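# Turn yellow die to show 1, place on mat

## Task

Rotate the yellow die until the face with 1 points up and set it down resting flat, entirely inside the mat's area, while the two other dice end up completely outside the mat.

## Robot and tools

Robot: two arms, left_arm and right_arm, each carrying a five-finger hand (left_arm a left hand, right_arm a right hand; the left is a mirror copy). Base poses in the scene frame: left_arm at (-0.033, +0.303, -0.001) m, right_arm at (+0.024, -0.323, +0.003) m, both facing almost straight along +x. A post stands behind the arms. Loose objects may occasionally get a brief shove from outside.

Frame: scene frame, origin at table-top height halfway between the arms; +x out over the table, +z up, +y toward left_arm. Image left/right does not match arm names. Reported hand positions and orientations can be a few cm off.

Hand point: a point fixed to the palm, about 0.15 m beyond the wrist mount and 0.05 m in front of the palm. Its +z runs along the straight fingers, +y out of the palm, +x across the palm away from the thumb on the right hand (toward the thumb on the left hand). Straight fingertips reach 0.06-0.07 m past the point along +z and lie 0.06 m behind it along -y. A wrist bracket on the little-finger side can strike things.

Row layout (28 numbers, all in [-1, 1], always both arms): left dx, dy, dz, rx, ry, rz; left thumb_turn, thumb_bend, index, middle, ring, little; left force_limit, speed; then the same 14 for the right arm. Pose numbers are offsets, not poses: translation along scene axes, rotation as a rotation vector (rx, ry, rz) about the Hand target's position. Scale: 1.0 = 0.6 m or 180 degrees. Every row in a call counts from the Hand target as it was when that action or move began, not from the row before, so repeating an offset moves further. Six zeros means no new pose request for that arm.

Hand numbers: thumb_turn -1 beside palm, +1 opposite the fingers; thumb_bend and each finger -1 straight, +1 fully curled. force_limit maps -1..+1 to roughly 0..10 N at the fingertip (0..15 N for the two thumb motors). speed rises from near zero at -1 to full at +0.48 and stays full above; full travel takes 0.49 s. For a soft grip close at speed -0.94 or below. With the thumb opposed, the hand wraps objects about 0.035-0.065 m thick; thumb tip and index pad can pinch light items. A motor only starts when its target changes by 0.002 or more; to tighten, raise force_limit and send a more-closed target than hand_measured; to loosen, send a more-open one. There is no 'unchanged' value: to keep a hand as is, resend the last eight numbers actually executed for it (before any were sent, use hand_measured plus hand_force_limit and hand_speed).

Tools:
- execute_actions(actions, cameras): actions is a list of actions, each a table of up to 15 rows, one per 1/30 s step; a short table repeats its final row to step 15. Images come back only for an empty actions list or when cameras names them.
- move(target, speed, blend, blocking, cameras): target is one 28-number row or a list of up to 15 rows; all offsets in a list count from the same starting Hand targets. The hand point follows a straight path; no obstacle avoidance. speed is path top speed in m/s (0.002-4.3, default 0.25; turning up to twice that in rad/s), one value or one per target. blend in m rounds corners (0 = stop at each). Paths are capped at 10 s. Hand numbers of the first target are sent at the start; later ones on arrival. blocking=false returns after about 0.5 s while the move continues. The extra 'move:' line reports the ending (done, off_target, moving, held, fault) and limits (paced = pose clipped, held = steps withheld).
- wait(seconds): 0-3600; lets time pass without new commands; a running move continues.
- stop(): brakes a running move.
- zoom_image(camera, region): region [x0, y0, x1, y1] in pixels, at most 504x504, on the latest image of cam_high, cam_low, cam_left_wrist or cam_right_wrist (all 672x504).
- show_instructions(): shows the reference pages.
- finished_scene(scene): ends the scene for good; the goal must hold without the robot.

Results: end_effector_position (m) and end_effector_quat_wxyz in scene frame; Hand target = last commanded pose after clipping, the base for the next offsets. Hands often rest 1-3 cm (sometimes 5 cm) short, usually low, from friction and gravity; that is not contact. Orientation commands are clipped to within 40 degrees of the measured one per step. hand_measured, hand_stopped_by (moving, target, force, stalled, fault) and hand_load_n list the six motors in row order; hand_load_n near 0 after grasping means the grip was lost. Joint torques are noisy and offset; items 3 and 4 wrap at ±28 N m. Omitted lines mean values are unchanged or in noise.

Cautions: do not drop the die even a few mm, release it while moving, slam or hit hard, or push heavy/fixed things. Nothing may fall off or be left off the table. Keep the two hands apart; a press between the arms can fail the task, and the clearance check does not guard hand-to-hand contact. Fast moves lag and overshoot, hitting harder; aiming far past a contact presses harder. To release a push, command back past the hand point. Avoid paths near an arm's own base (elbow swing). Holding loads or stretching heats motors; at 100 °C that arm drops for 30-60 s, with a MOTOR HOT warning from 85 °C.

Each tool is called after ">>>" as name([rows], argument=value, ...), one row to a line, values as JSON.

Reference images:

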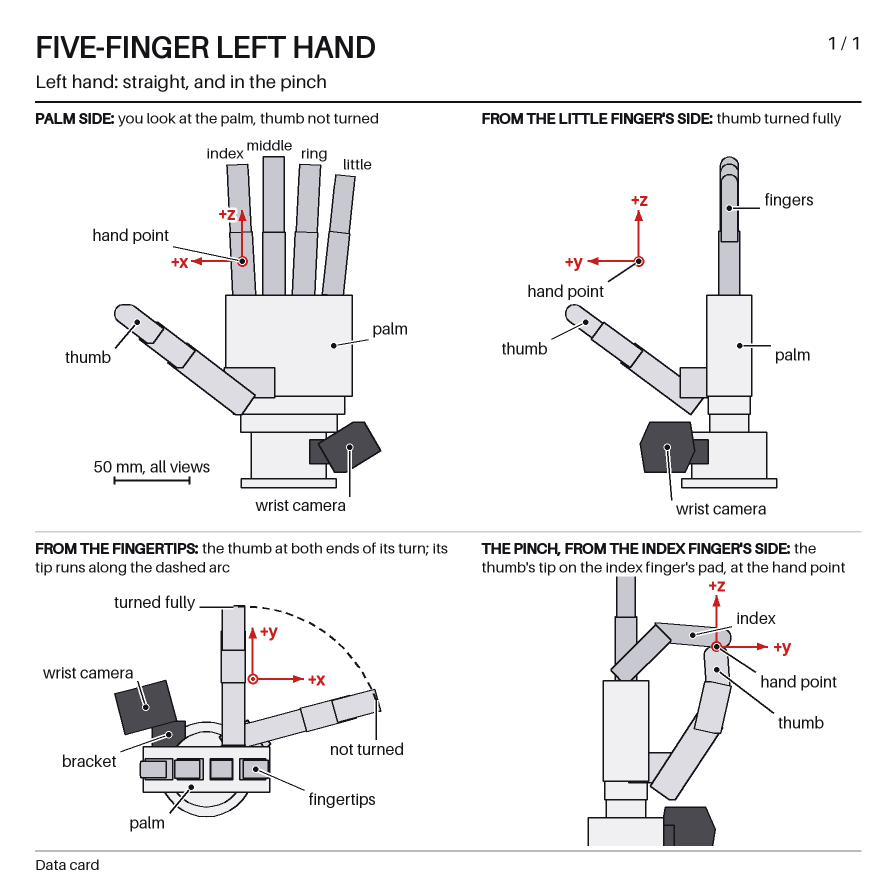

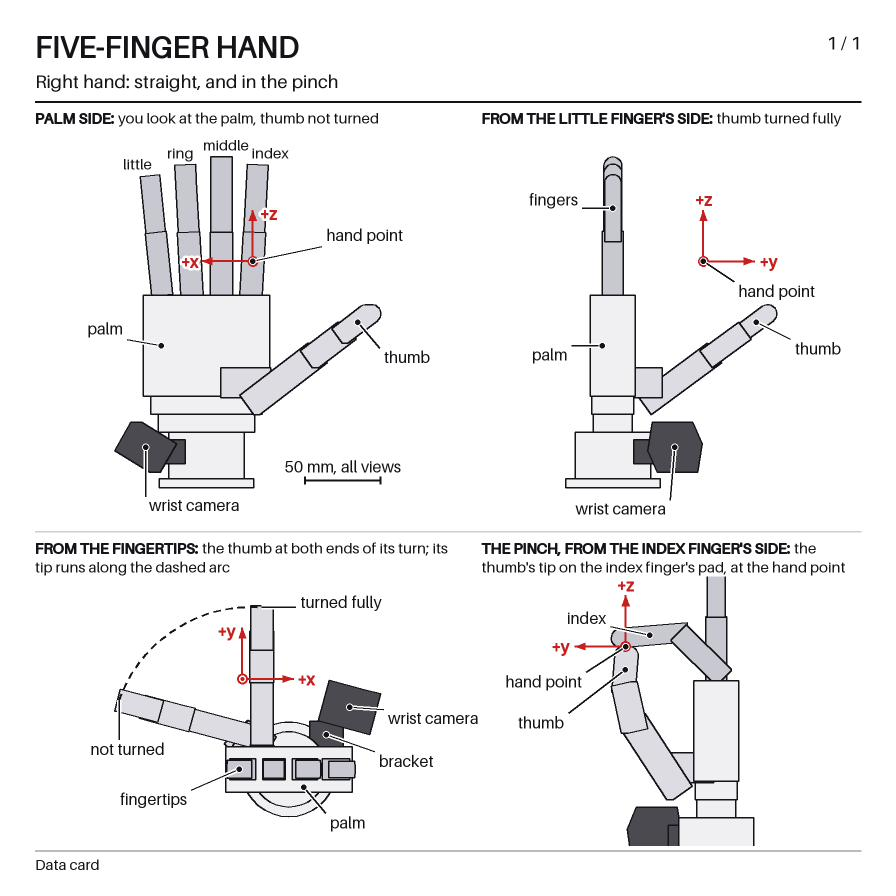

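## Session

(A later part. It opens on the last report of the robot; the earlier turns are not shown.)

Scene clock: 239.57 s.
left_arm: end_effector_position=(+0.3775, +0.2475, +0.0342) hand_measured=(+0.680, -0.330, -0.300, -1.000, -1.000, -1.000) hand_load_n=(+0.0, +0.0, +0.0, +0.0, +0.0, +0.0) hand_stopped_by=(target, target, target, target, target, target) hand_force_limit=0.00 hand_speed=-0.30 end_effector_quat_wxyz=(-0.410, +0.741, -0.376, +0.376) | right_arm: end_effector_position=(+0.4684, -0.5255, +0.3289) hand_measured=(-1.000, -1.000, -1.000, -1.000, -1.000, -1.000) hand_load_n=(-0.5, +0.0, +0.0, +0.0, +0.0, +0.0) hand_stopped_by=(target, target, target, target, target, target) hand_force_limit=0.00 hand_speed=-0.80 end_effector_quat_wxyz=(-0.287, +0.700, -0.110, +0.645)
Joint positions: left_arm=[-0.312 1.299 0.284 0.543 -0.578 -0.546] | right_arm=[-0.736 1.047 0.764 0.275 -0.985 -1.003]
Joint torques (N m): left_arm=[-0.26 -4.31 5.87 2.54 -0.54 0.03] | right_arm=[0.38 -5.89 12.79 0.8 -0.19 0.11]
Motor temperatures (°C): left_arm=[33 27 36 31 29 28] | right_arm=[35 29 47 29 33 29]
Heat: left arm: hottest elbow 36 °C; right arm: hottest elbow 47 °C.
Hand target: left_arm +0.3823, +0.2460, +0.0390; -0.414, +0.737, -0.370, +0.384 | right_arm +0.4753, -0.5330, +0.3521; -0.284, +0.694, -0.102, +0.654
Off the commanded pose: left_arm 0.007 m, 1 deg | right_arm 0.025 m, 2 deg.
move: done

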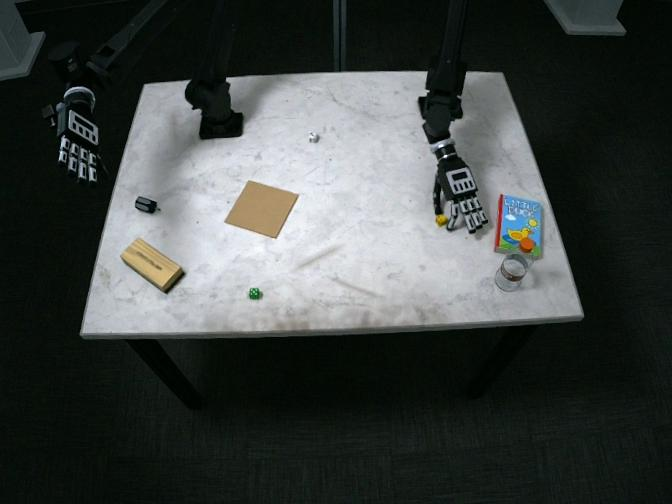

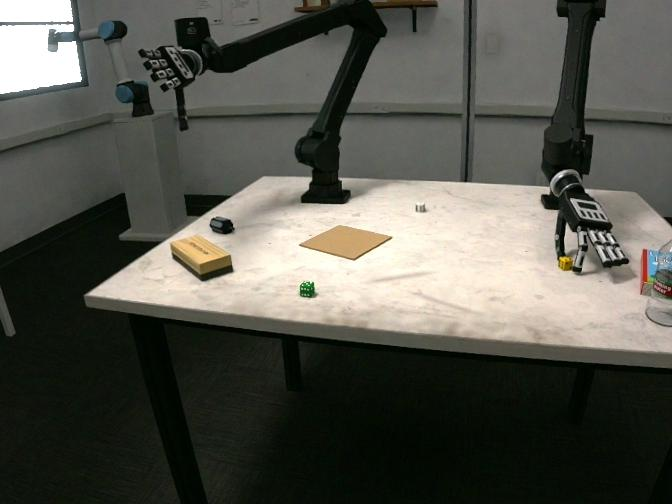

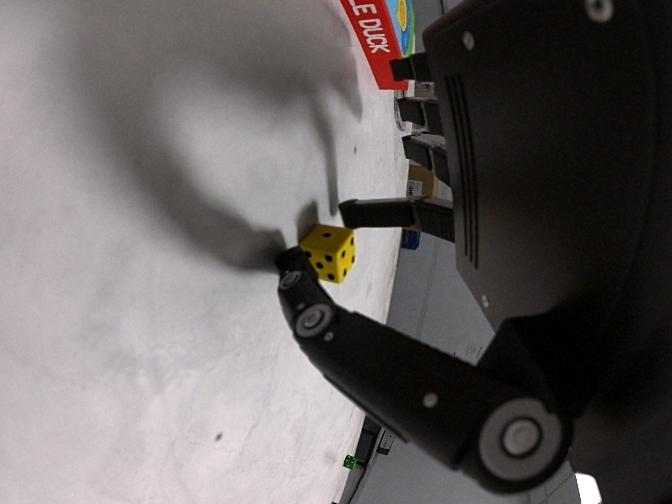

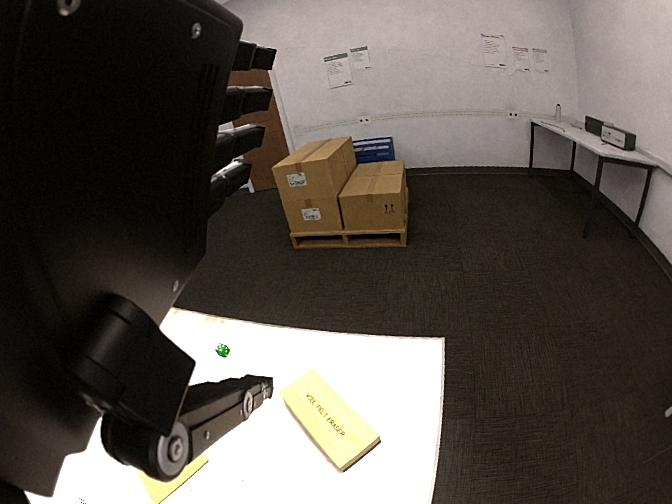

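>>> move(target=[0.005, -0.0125, -0.0017, 0, 0, 0, 0.68, -0.33, -0.3, -1, -1, -1, 0, -0.3, 0, 0, 0, 0, 0, 0, -1, -1, -1, -1, -1, -1, 0, -0.8], speed=0.06, cameras=["all"])

>>> zoom_image(camera="cam_left_wrist", region=[200, 150, 450, 350])

>>> zoom_image(camera="cam_high", region=[420, 190, 470, 235])

>>> zoom_image(camera="cam_low", region=[545, 230, 595, 280])

Scene clock: 258.70 s.
left_arm: end_effector_position=(+0.3764, +0.2449, +0.0325) hand_measured=(+0.680, -0.330, -0.300, -1.000, -1.000, -1.000) hand_load_n=(+0.0, -0.5, +0.0, -0.5, +0.0, +0.0) hand_stopped_by=(target, target, target, target, target, target) hand_force_limit=0.00 hand_speed=-0.30 end_effector_quat_wxyz=(-0.414, +0.741, -0.374, +0.373) | right_arm: end_effector_position=(+0.4684, -0.5255, +0.3289) hand_measured=(-1.000, -1.000, -1.000, -1.000, -1.000, -1.000) hand_load_n=(+0.0, +0.0, +0.0, +0.0, +0.0, +0.0) hand_stopped_by=(target, target, target, target, target, target) hand_force_limit=0.00 hand_speed=-0.80 end_effector_quat_wxyz=(-0.287, +0.700, -0.110, +0.645)
Joint positions: left_arm=[-0.33 1.307 0.284 0.546 -0.604 -0.552] | right_arm=[-0.736 1.047 0.764 0.275 -0.985 -1.003]
Joint torques (N m): left_arm=[-0.79 -3.66 6.75 2.29 -0.41 -0.05] | right_arm=[0.5 -6.07 12.79 0.84 -0.21 0.13]
Heat: left arm: hottest elbow 36 °C; right arm: hottest elbow 47 °C.
Hand target: left_arm +0.3853, +0.2385, +0.0381; -0.414, +0.737, -0.370, +0.384 | right_arm +0.4753, -0.5330, +0.3521; -0.284, +0.694, -0.102, +0.654
Off the commanded pose: left_arm 0.012 m, 1 deg | right_arm 0.025 m, 2 deg.
move: off_target (left_arm)

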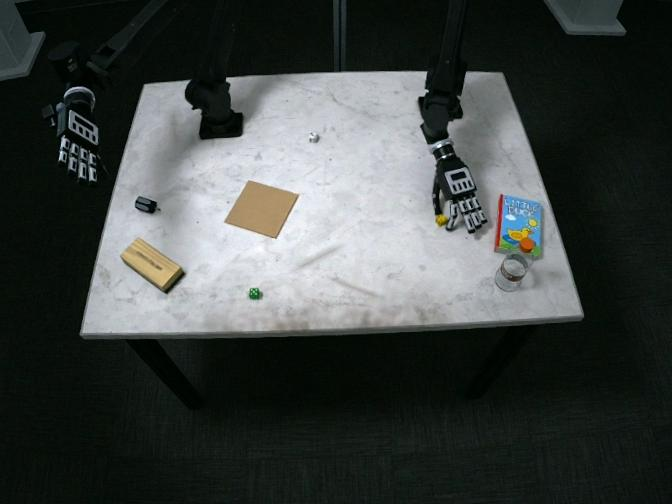

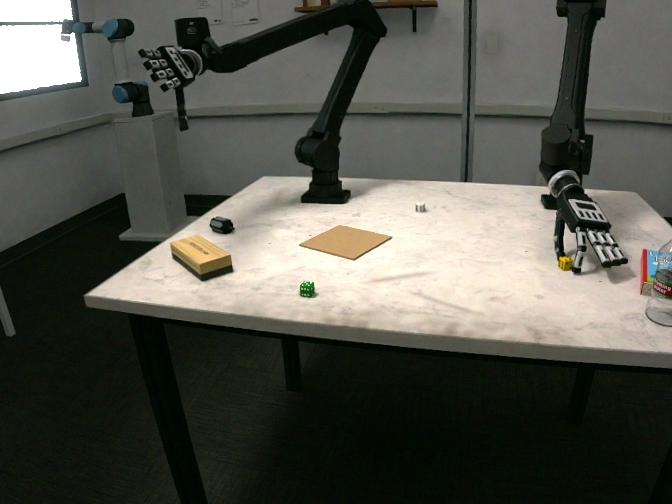

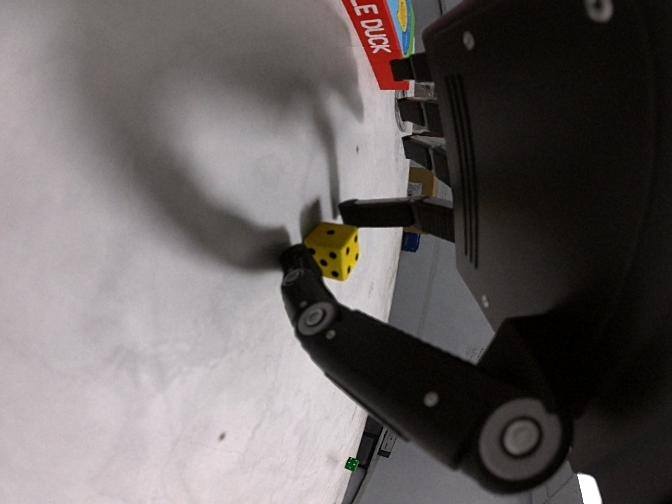

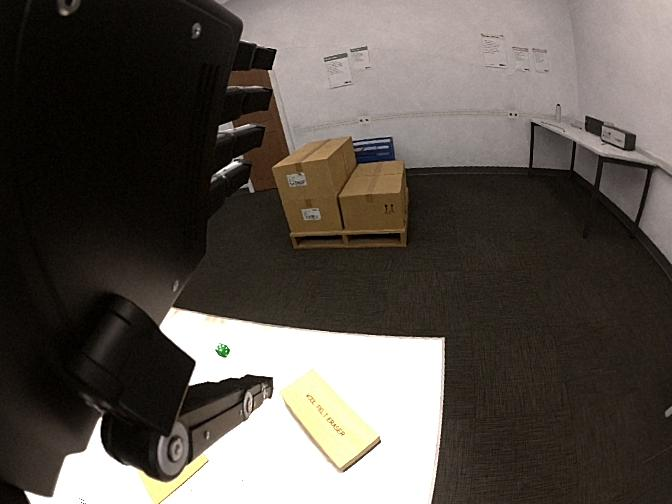

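Scaled by 2.016 from the camera's image (finer frame: 960x720).

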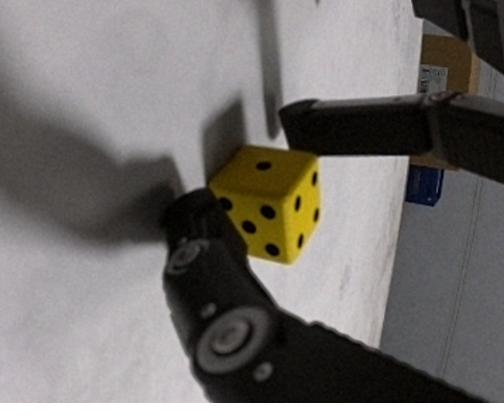

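Scaled by 10.080 from the camera's image (finer frame: 960x720).

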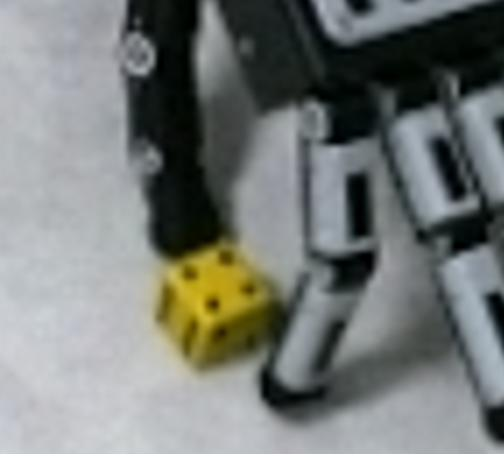

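Scaled by 10.080 from the camera's image (finer frame: 960x720).

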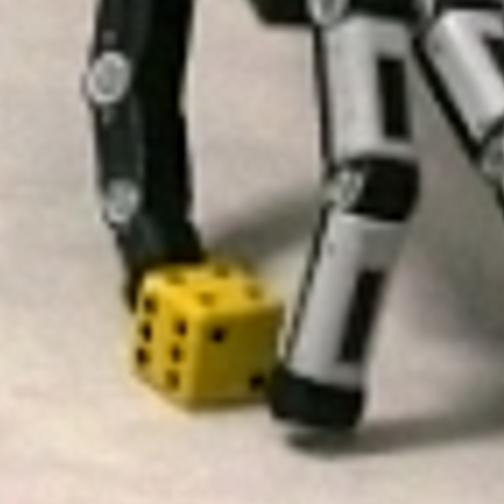

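>>> move(target=[0.01, -0.006, 0.003, 0, 0, 0, 0.68, -0.33, -0.3, -1, -1, -1, 0, -0.3, 0, 0, 0, 0, 0, 0, -1, -1, -1, -1, -1, -1, 0, -0.8], speed=0.06, cameras=["all"])

>>> zoom_image(camera="cam_left_wrist", region=[200, 150, 450, 350])

>>> zoom_image(camera="cam_high", region=[420, 190, 470, 235])

>>> zoom_image(camera="cam_low", region=[545, 230, 595, 280])

Scene clock: 265.27 s.
left_arm: end_effector_position=(+0.3779, +0.2427, +0.0323) hand_measured=(+0.680, -0.330, -0.300, -1.000, -1.000, -1.000) hand_load_n=(-0.5, -0.5, +0.0, +0.0, -0.5, +0.0) hand_stopped_by=(target, target, target, target, target, target) hand_force_limit=0.00 hand_speed=-0.30 end_effector_quat_wxyz=(-0.414, +0.741, -0.375, +0.374) | right_arm: end_effector_position=(+0.4684, -0.5255, +0.3289) hand_measured=(-1.000, -1.000, -1.000, -1.000, -1.000, -1.000) hand_load_n=(+0.0, +0.0, +0.0, +0.0, +0.0, +0.0) hand_stopped_by=(target, target, target, target, target, target) hand_force_limit=0.00 hand_speed=-0.80 end_effector_quat_wxyz=(-0.287, +0.700, -0.110, +0.645)
Joint positions: left_arm=[-0.336 1.314 0.289 0.546 -0.609 -0.555] | right_arm=[-0.736 1.047 0.764 0.275 -0.985 -1.003]
Joint torques (N m): left_arm=[-0.85 -3.6 7.73 1.83 -0.45 -0.06] | right_arm=[0.67 -6.12 12.77 0.83 -0.22 0.12]
Heat: left arm: hottest elbow 36 °C; right arm: hottest elbow 48 °C.
Hand target: left_arm +0.3913, +0.2349, +0.0399; -0.414, +0.737, -0.370, +0.384 | right_arm +0.4753, -0.5330, +0.3521; -0.284, +0.694, -0.102, +0.654
Off the commanded pose: left_arm 0.017 m, 1 deg | right_arm 0.025 m, 2 deg.
move: off_target (left_arm)

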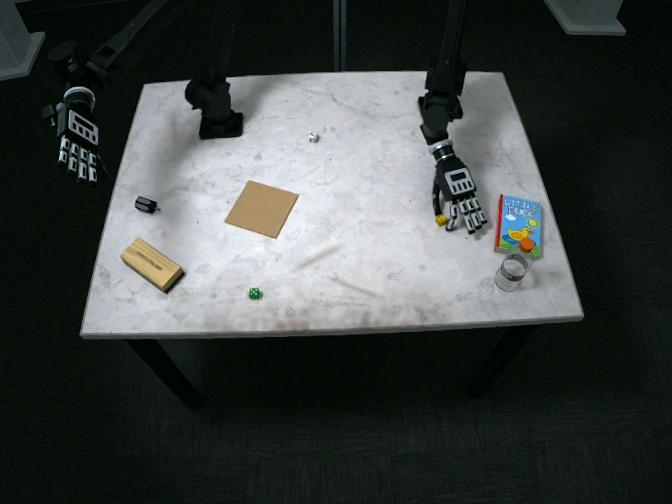

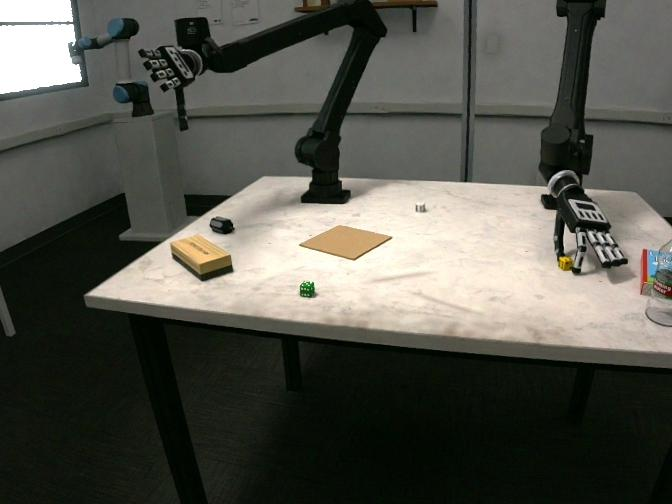

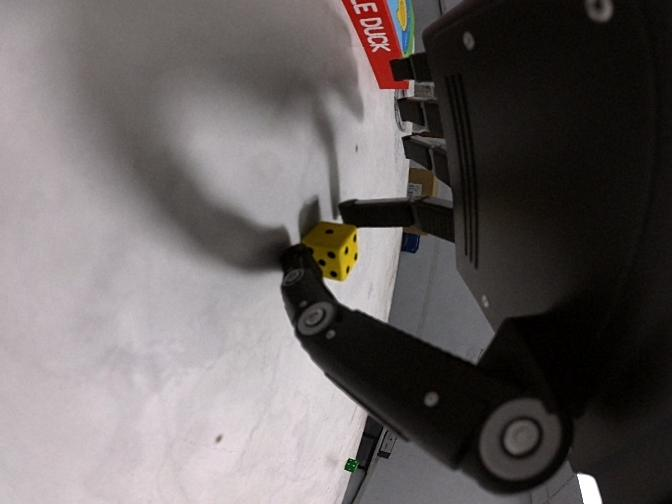

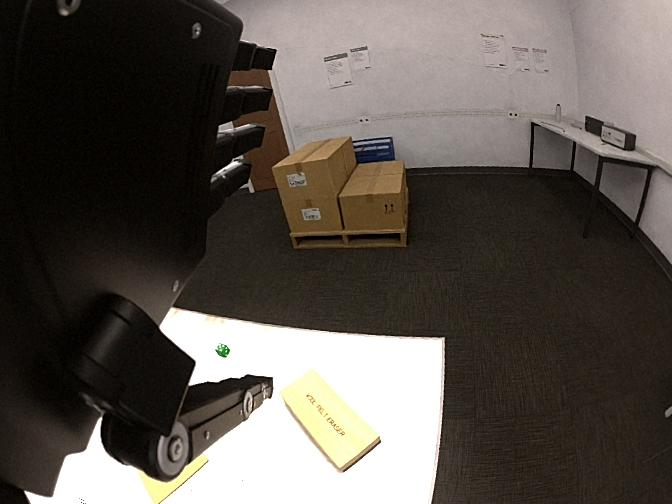

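Scaled by 2.016 from the camera's image (finer frame: 960x720).

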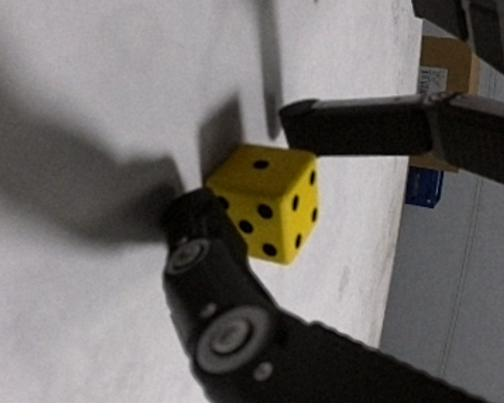

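Scaled by 10.080 from the camera's image (finer frame: 960x720).

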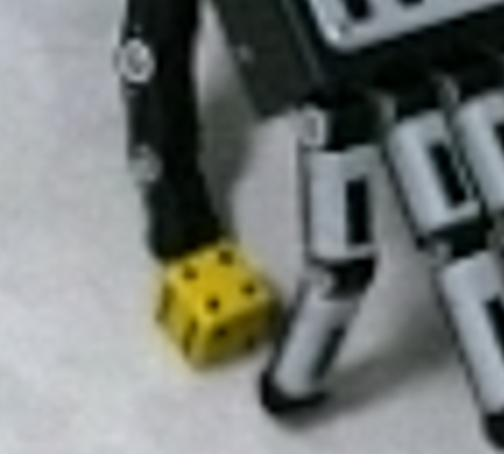

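Scaled by 10.080 from the camera's image (finer frame: 960x720).

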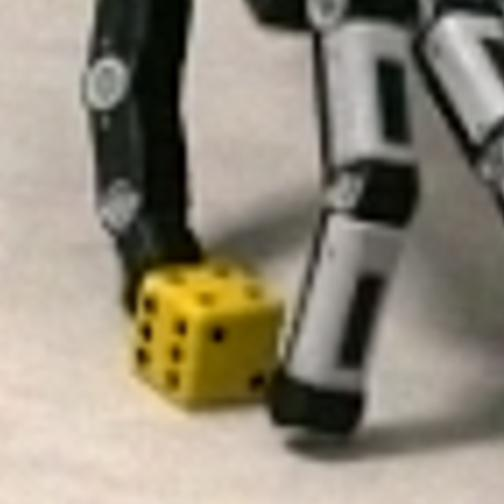

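>>> move(target=[-0.004, 0.004, 0.009, 0, 0, 0, 0.68, -0.33, -0.3, -1, -1, -1, 0, -0.3, 0, 0, 0, 0, 0, 0, -1, -1, -1, -1, -1, -1, 0, -0.8], speed=0.06, cameras=["all"])

>>> zoom_image(camera="cam_left_wrist", region=[200, 150, 450, 350])

>>> zoom_image(camera="cam_high", region=[420, 190, 470, 235])

>>> zoom_image(camera="cam_low", region=[545, 230, 595, 280])

Scene clock: 270.90 s.
left_arm: end_effector_position=(+0.3770, +0.2429, +0.0322) hand_measured=(+0.680, -0.330, -0.300, -1.000, -1.000, -1.000) hand_load_n=(+0.0, -0.5, +0.0, +0.0, +0.0, +0.0) hand_stopped_by=(target, target, target, target, target, target) hand_force_limit=0.00 hand_speed=-0.30 end_effector_quat_wxyz=(-0.413, +0.741, -0.376, +0.372) | right_arm: end_effector_position=(+0.4684, -0.5255, +0.3289) hand_measured=(-1.000, -1.000, -1.000, -1.000, -1.000, -1.000) hand_load_n=(+0.0, +0.0, +0.0, +0.0, -0.5, +0.0) hand_stopped_by=(target, target, target, target, target, target) hand_force_limit=0.00 hand_speed=-0.80 end_effector_quat_wxyz=(-0.287, +0.700, -0.110, +0.645)
Joint positions: left_arm=[-0.336 1.309 0.289 0.537 -0.609 -0.555] | right_arm=[-0.736 1.047 0.764 0.275 -0.985 -1.003]
Joint torques (N m): left_arm=[-0.32 -5.6 7.57 1.01 -0.21 -0.02] | right_arm=[0.5 -5.89 12.77 0.81 -0.19 0.13]
Heat: left arm: hottest elbow 36 °C; right arm: hottest elbow 48 °C.
Hand target: left_arm +0.3889, +0.2373, +0.0452; -0.414, +0.737, -0.370, +0.384 | right_arm +0.4753, -0.5330, +0.3521; -0.284, +0.694, -0.102, +0.654
Off the commanded pose: left_arm 0.019 m, 2 deg | right_arm 0.025 m, 2 deg.
move: off_target (left_arm)

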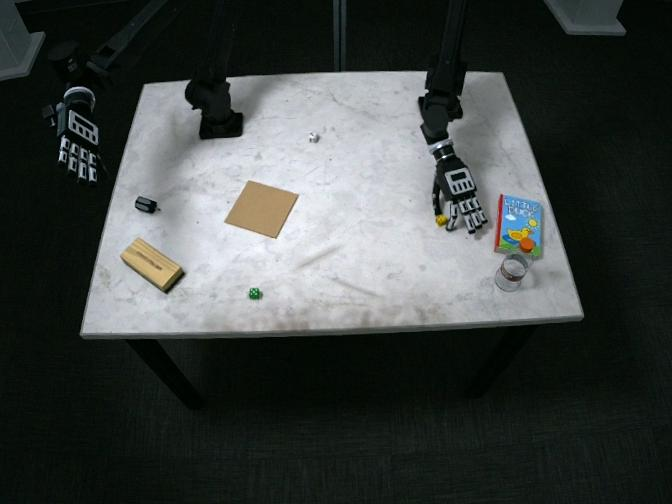

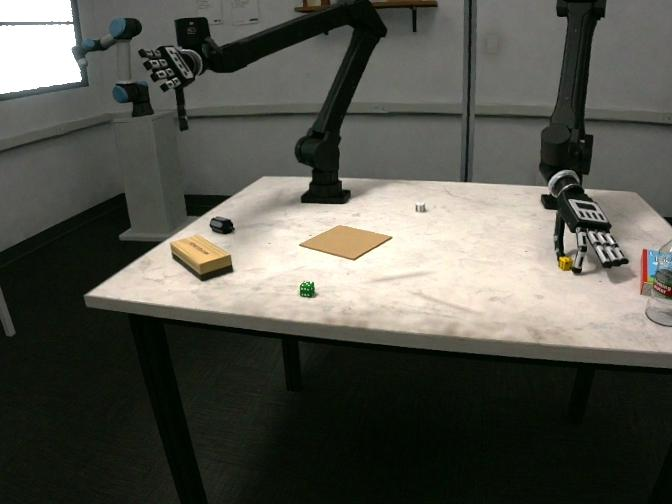

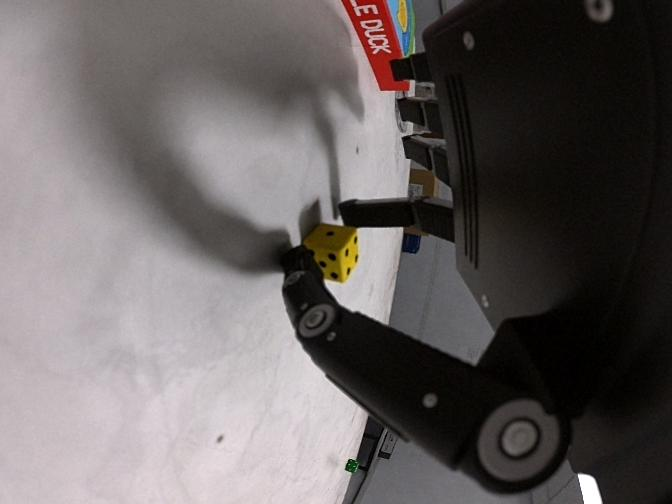

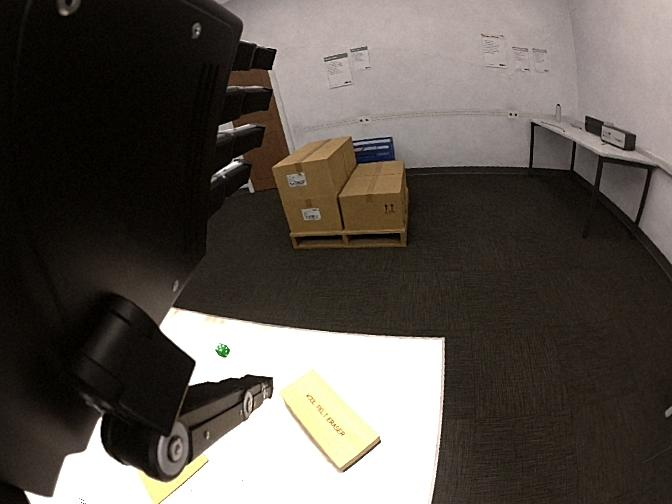

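Scaled by 2.016 from the camera's image (finer frame: 960x720).

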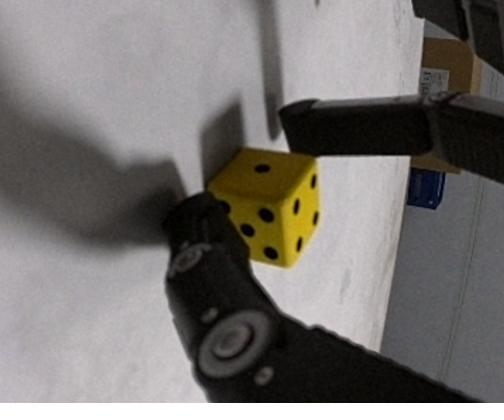

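Scaled by 10.080 from the camera's image (finer frame: 960x720).

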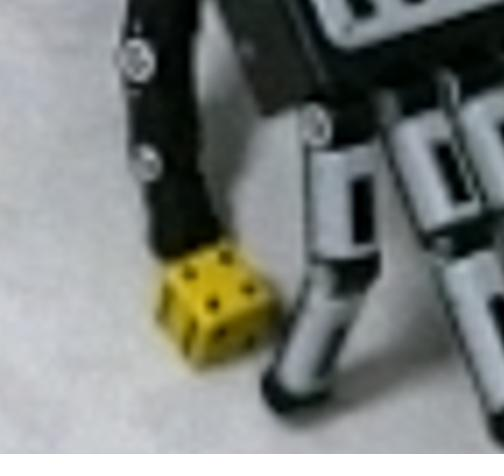

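Scaled by 10.080 from the camera's image (finer frame: 960x720).

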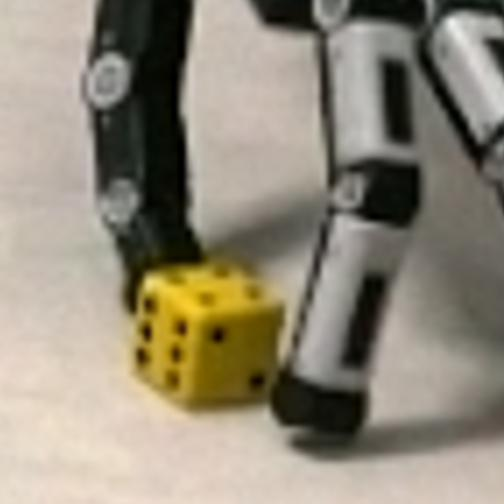

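>>> move(target=[-0.005, 0.0112, 0.05, 0, 0, 0, 0.68, -0.33, -0.3, -1, -1, -1, 0, -0.3, 0, 0, 0, 0, 0, 0, -1, -1, -1, -1, -1, -1, 0, -0.8], speed=0.1, cameras=["all"])

>>> zoom_image(camera="cam_left_wrist", region=[200, 150, 450, 350])

>>> zoom_image(camera="cam_high", region=[420, 190, 470, 235])

>>> zoom_image(camera="cam_low", region=[545, 230, 595, 280])

Scene clock: 278.03 s.
left_arm: end_effector_position=(+0.3715, +0.2431, +0.0605) hand_measured=(+0.680, -0.330, -0.300, -1.000, -1.000, -1.000) hand_load_n=(+0.0, +0.0, +0.0, +0.0, +0.0, +0.0) hand_stopped_by=(target, target, target, target, target, target) hand_force_limit=0.00 hand_speed=-0.30 end_effector_quat_wxyz=(-0.409, +0.740, -0.379, +0.376) | right_arm: end_effector_position=(+0.4684, -0.5255, +0.3289) hand_measured=(-1.000, -1.000, -1.000, -1.000, -1.000, -1.000) hand_load_n=(+0.0, +0.0, +0.0, +0.0, +0.0, +0.0) hand_stopped_by=(target, target, target, target, target, target) hand_force_limit=0.00 hand_speed=-0.80 end_effector_quat_wxyz=(-0.287, +0.700, -0.110, +0.645)
Joint positions: left_arm=[-0.331 1.159 0.303 0.377 -0.59 -0.551] | right_arm=[-0.736 1.047 0.764 0.275 -0.985 -1.003]
Joint torques (N m): left_arm=[1.08 -4.19 9.1 1.16 -0.17 0.11] | right_arm=[0.5 -6.07 12.72 0.83 -0.2 0.12]
Heat: left arm: hottest elbow 36 °C; right arm: hottest elbow 48 °C.
Hand target: left_arm +0.3859, +0.2439, +0.0753; -0.414, +0.737, -0.370, +0.384 | right_arm +0.4753, -0.5330, +0.3521; -0.284, +0.694, -0.102, +0.654
Off the commanded pose: left_arm 0.021 m, 2 deg | right_arm 0.025 m, 2 deg.
move: off_target (left_arm)

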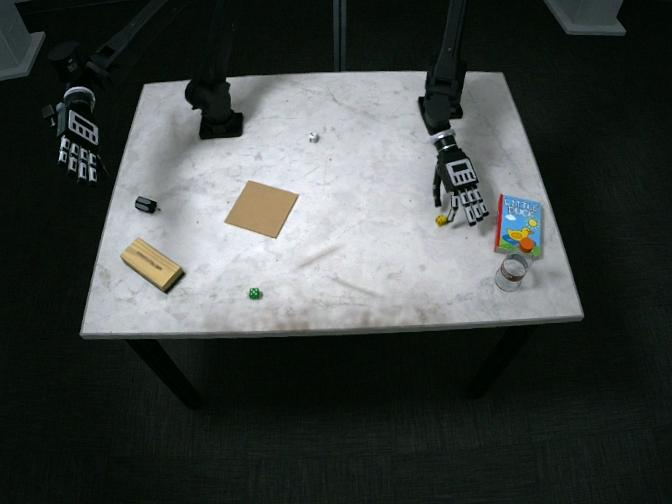

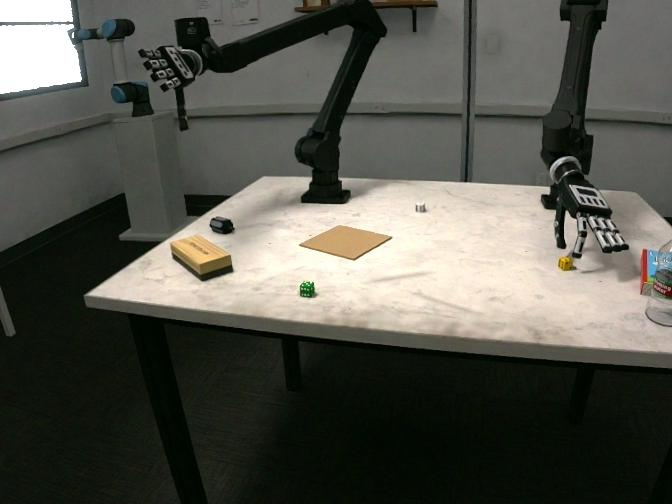

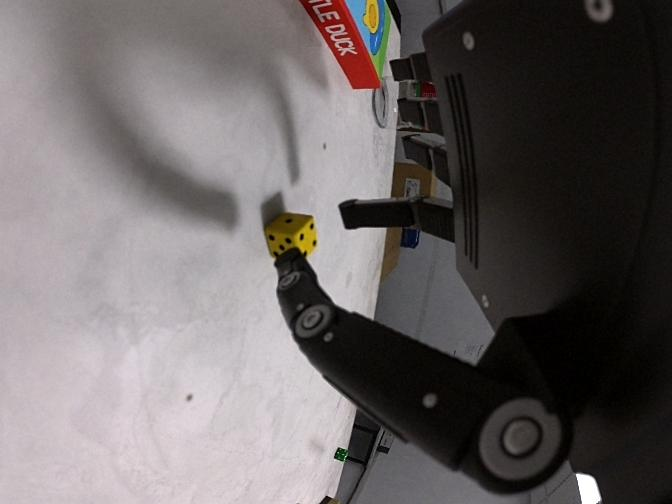

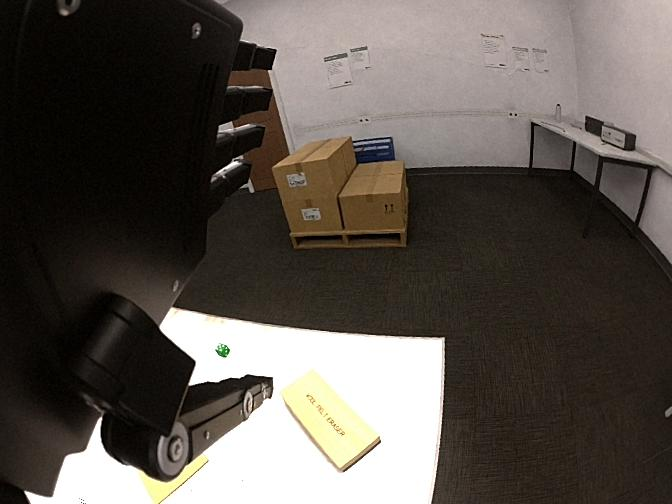

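Scaled by 2.016 from the camera's image (finer frame: 960x720).

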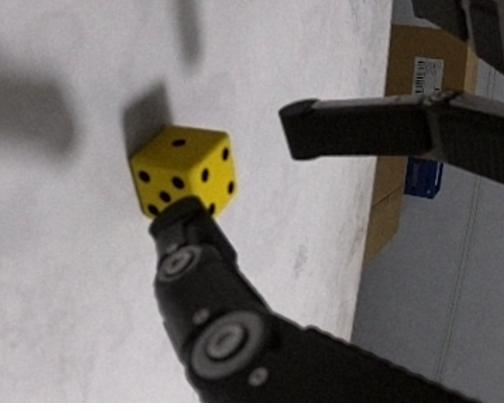

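Scaled by 10.080 from the camera's image (finer frame: 960x720).

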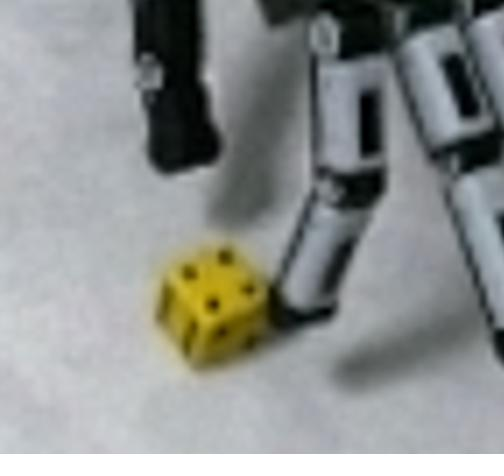

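Scaled by 10.080 from the camera's image (finer frame: 960x720).

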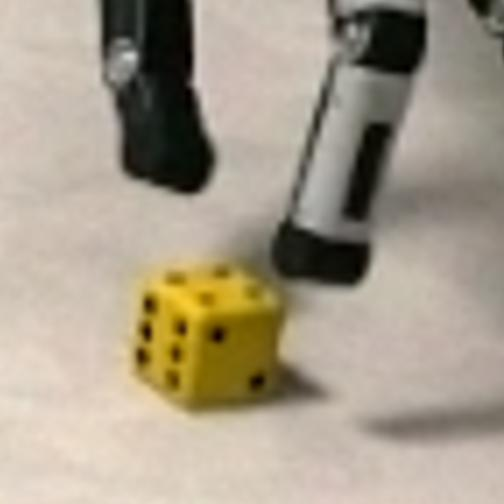

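>>> move(target=[-0.0035, 0, -0.058, 0, 0, 0, 0.68, -0.33, -0.3, -1, -1, -1, 0, -0.3, 0, 0, 0, 0, 0, 0, -1, -1, -1, -1, -1, -1, 0, -0.8], speed=0.06, cameras=["all"])

>>> zoom_image(camera="cam_left_wrist", region=[200, 150, 450, 350])

>>> zoom_image(camera="cam_high", region=[420, 190, 470, 235])

>>> zoom_image(camera="cam_low", region=[545, 230, 595, 280])

Scene clock: 292.23 s.
left_arm: end_effector_position=(+0.3826, +0.2398, +0.0404) hand_measured=(+0.680, -0.330, -0.300, -1.000, -1.000, -1.000) hand_load_n=(+0.0, +0.0, +0.0, +0.0, +0.0, +0.0) hand_stopped_by=(target, target, target, target, target, target) hand_force_limit=0.00 hand_speed=-0.30 end_effector_quat_wxyz=(-0.410, +0.738, -0.376, +0.382) | right_arm: end_effector_position=(+0.4684, -0.5255, +0.3289) hand_measured=(-1.000, -1.000, -1.000, -1.000, -1.000, -1.000) hand_load_n=(+0.0, +0.0, +0.0, +0.0, +0.0, +0.0) hand_stopped_by=(target, target, target, target, target, target) hand_force_limit=0.00 hand_speed=-0.80 end_effector_quat_wxyz=(-0.287, +0.700, -0.110, +0.645)
Joint positions: left_arm=[-0.331 1.296 0.3 0.534 -0.59 -0.549] | right_arm=[-0.736 1.047 0.764 0.275 -0.985 -1.003]
Joint torques (N m): left_arm=[0.91 -4.31 5.27 2.58 -0.24 0.09] | right_arm=[0.56 -6.18 12.78 0.83 -0.22 0.12]
Heat: left arm: hottest elbow 37 °C; right arm: hottest elbow 48 °C.
Hand target: left_arm +0.3838, +0.2439, +0.0405; -0.414, +0.737, -0.370, +0.384 | right_arm +0.4753, -0.5330, +0.3521; -0.284, +0.694, -0.102, +0.654
Off the commanded pose: left_arm 0.004 m, 1 deg | right_arm 0.025 m, 2 deg.
move: done

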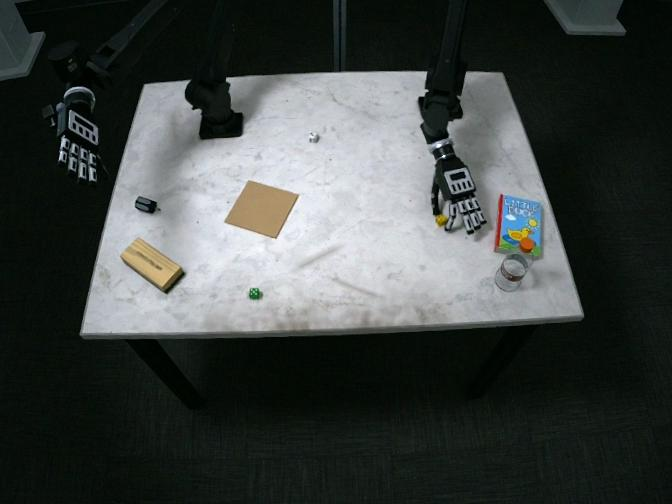

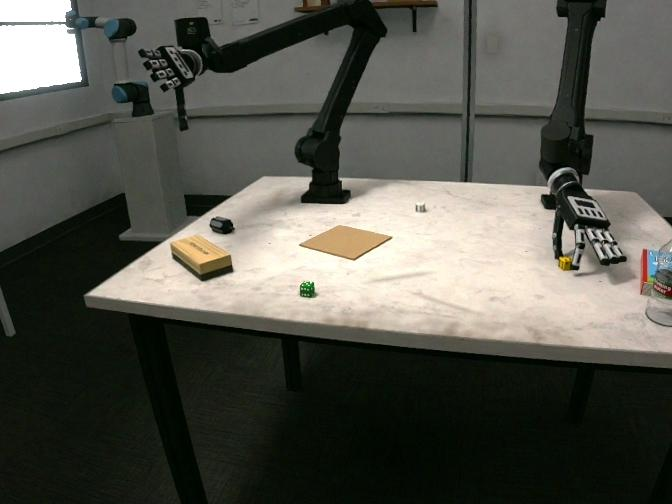

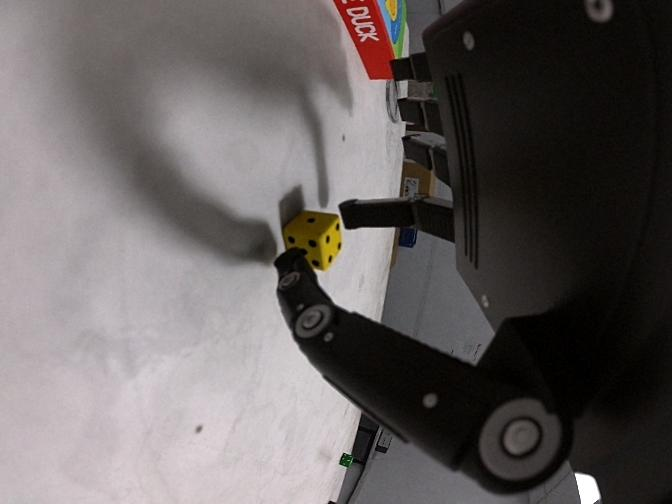

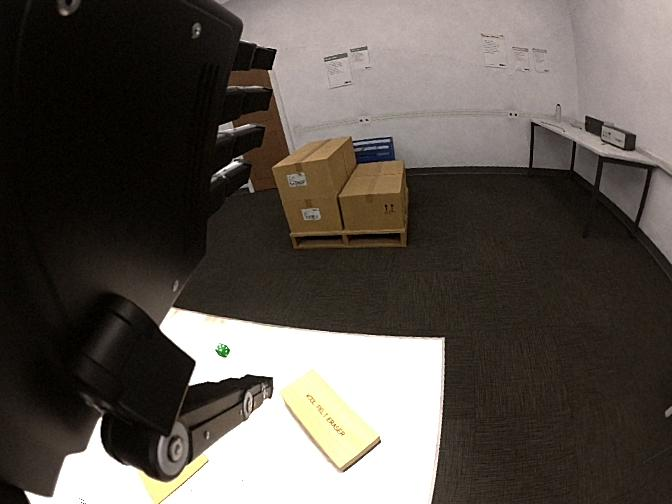

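Scaled by 2.016 from the camera's image (finer frame: 960x720).

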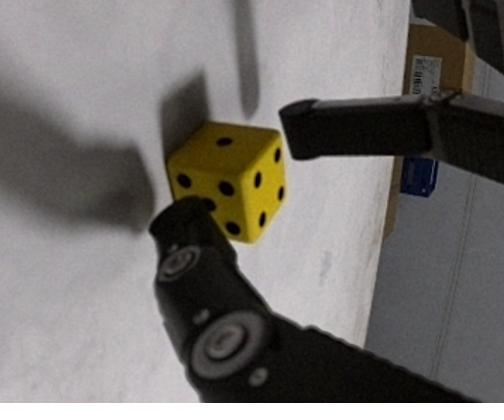

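Scaled by 10.080 from the camera's image (finer frame: 960x720).

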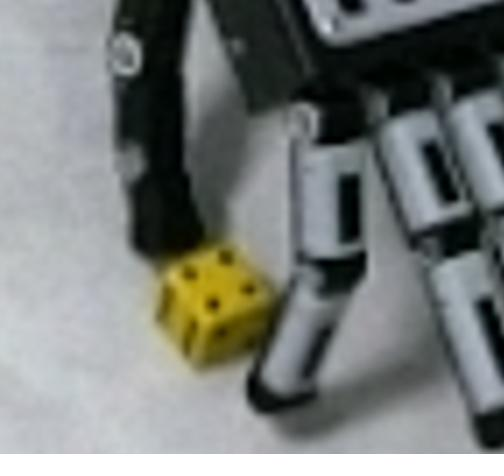

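Scaled by 10.080 from the camera's image (finer frame: 960x720).

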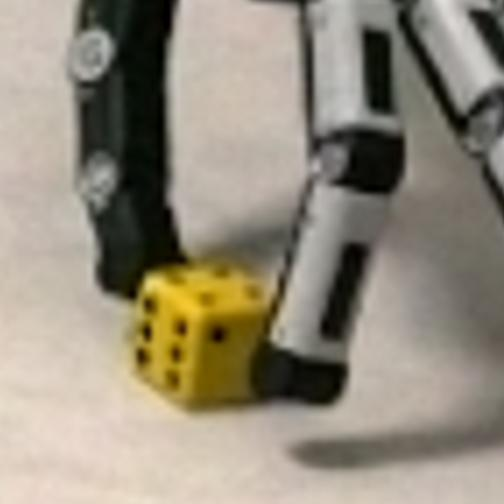

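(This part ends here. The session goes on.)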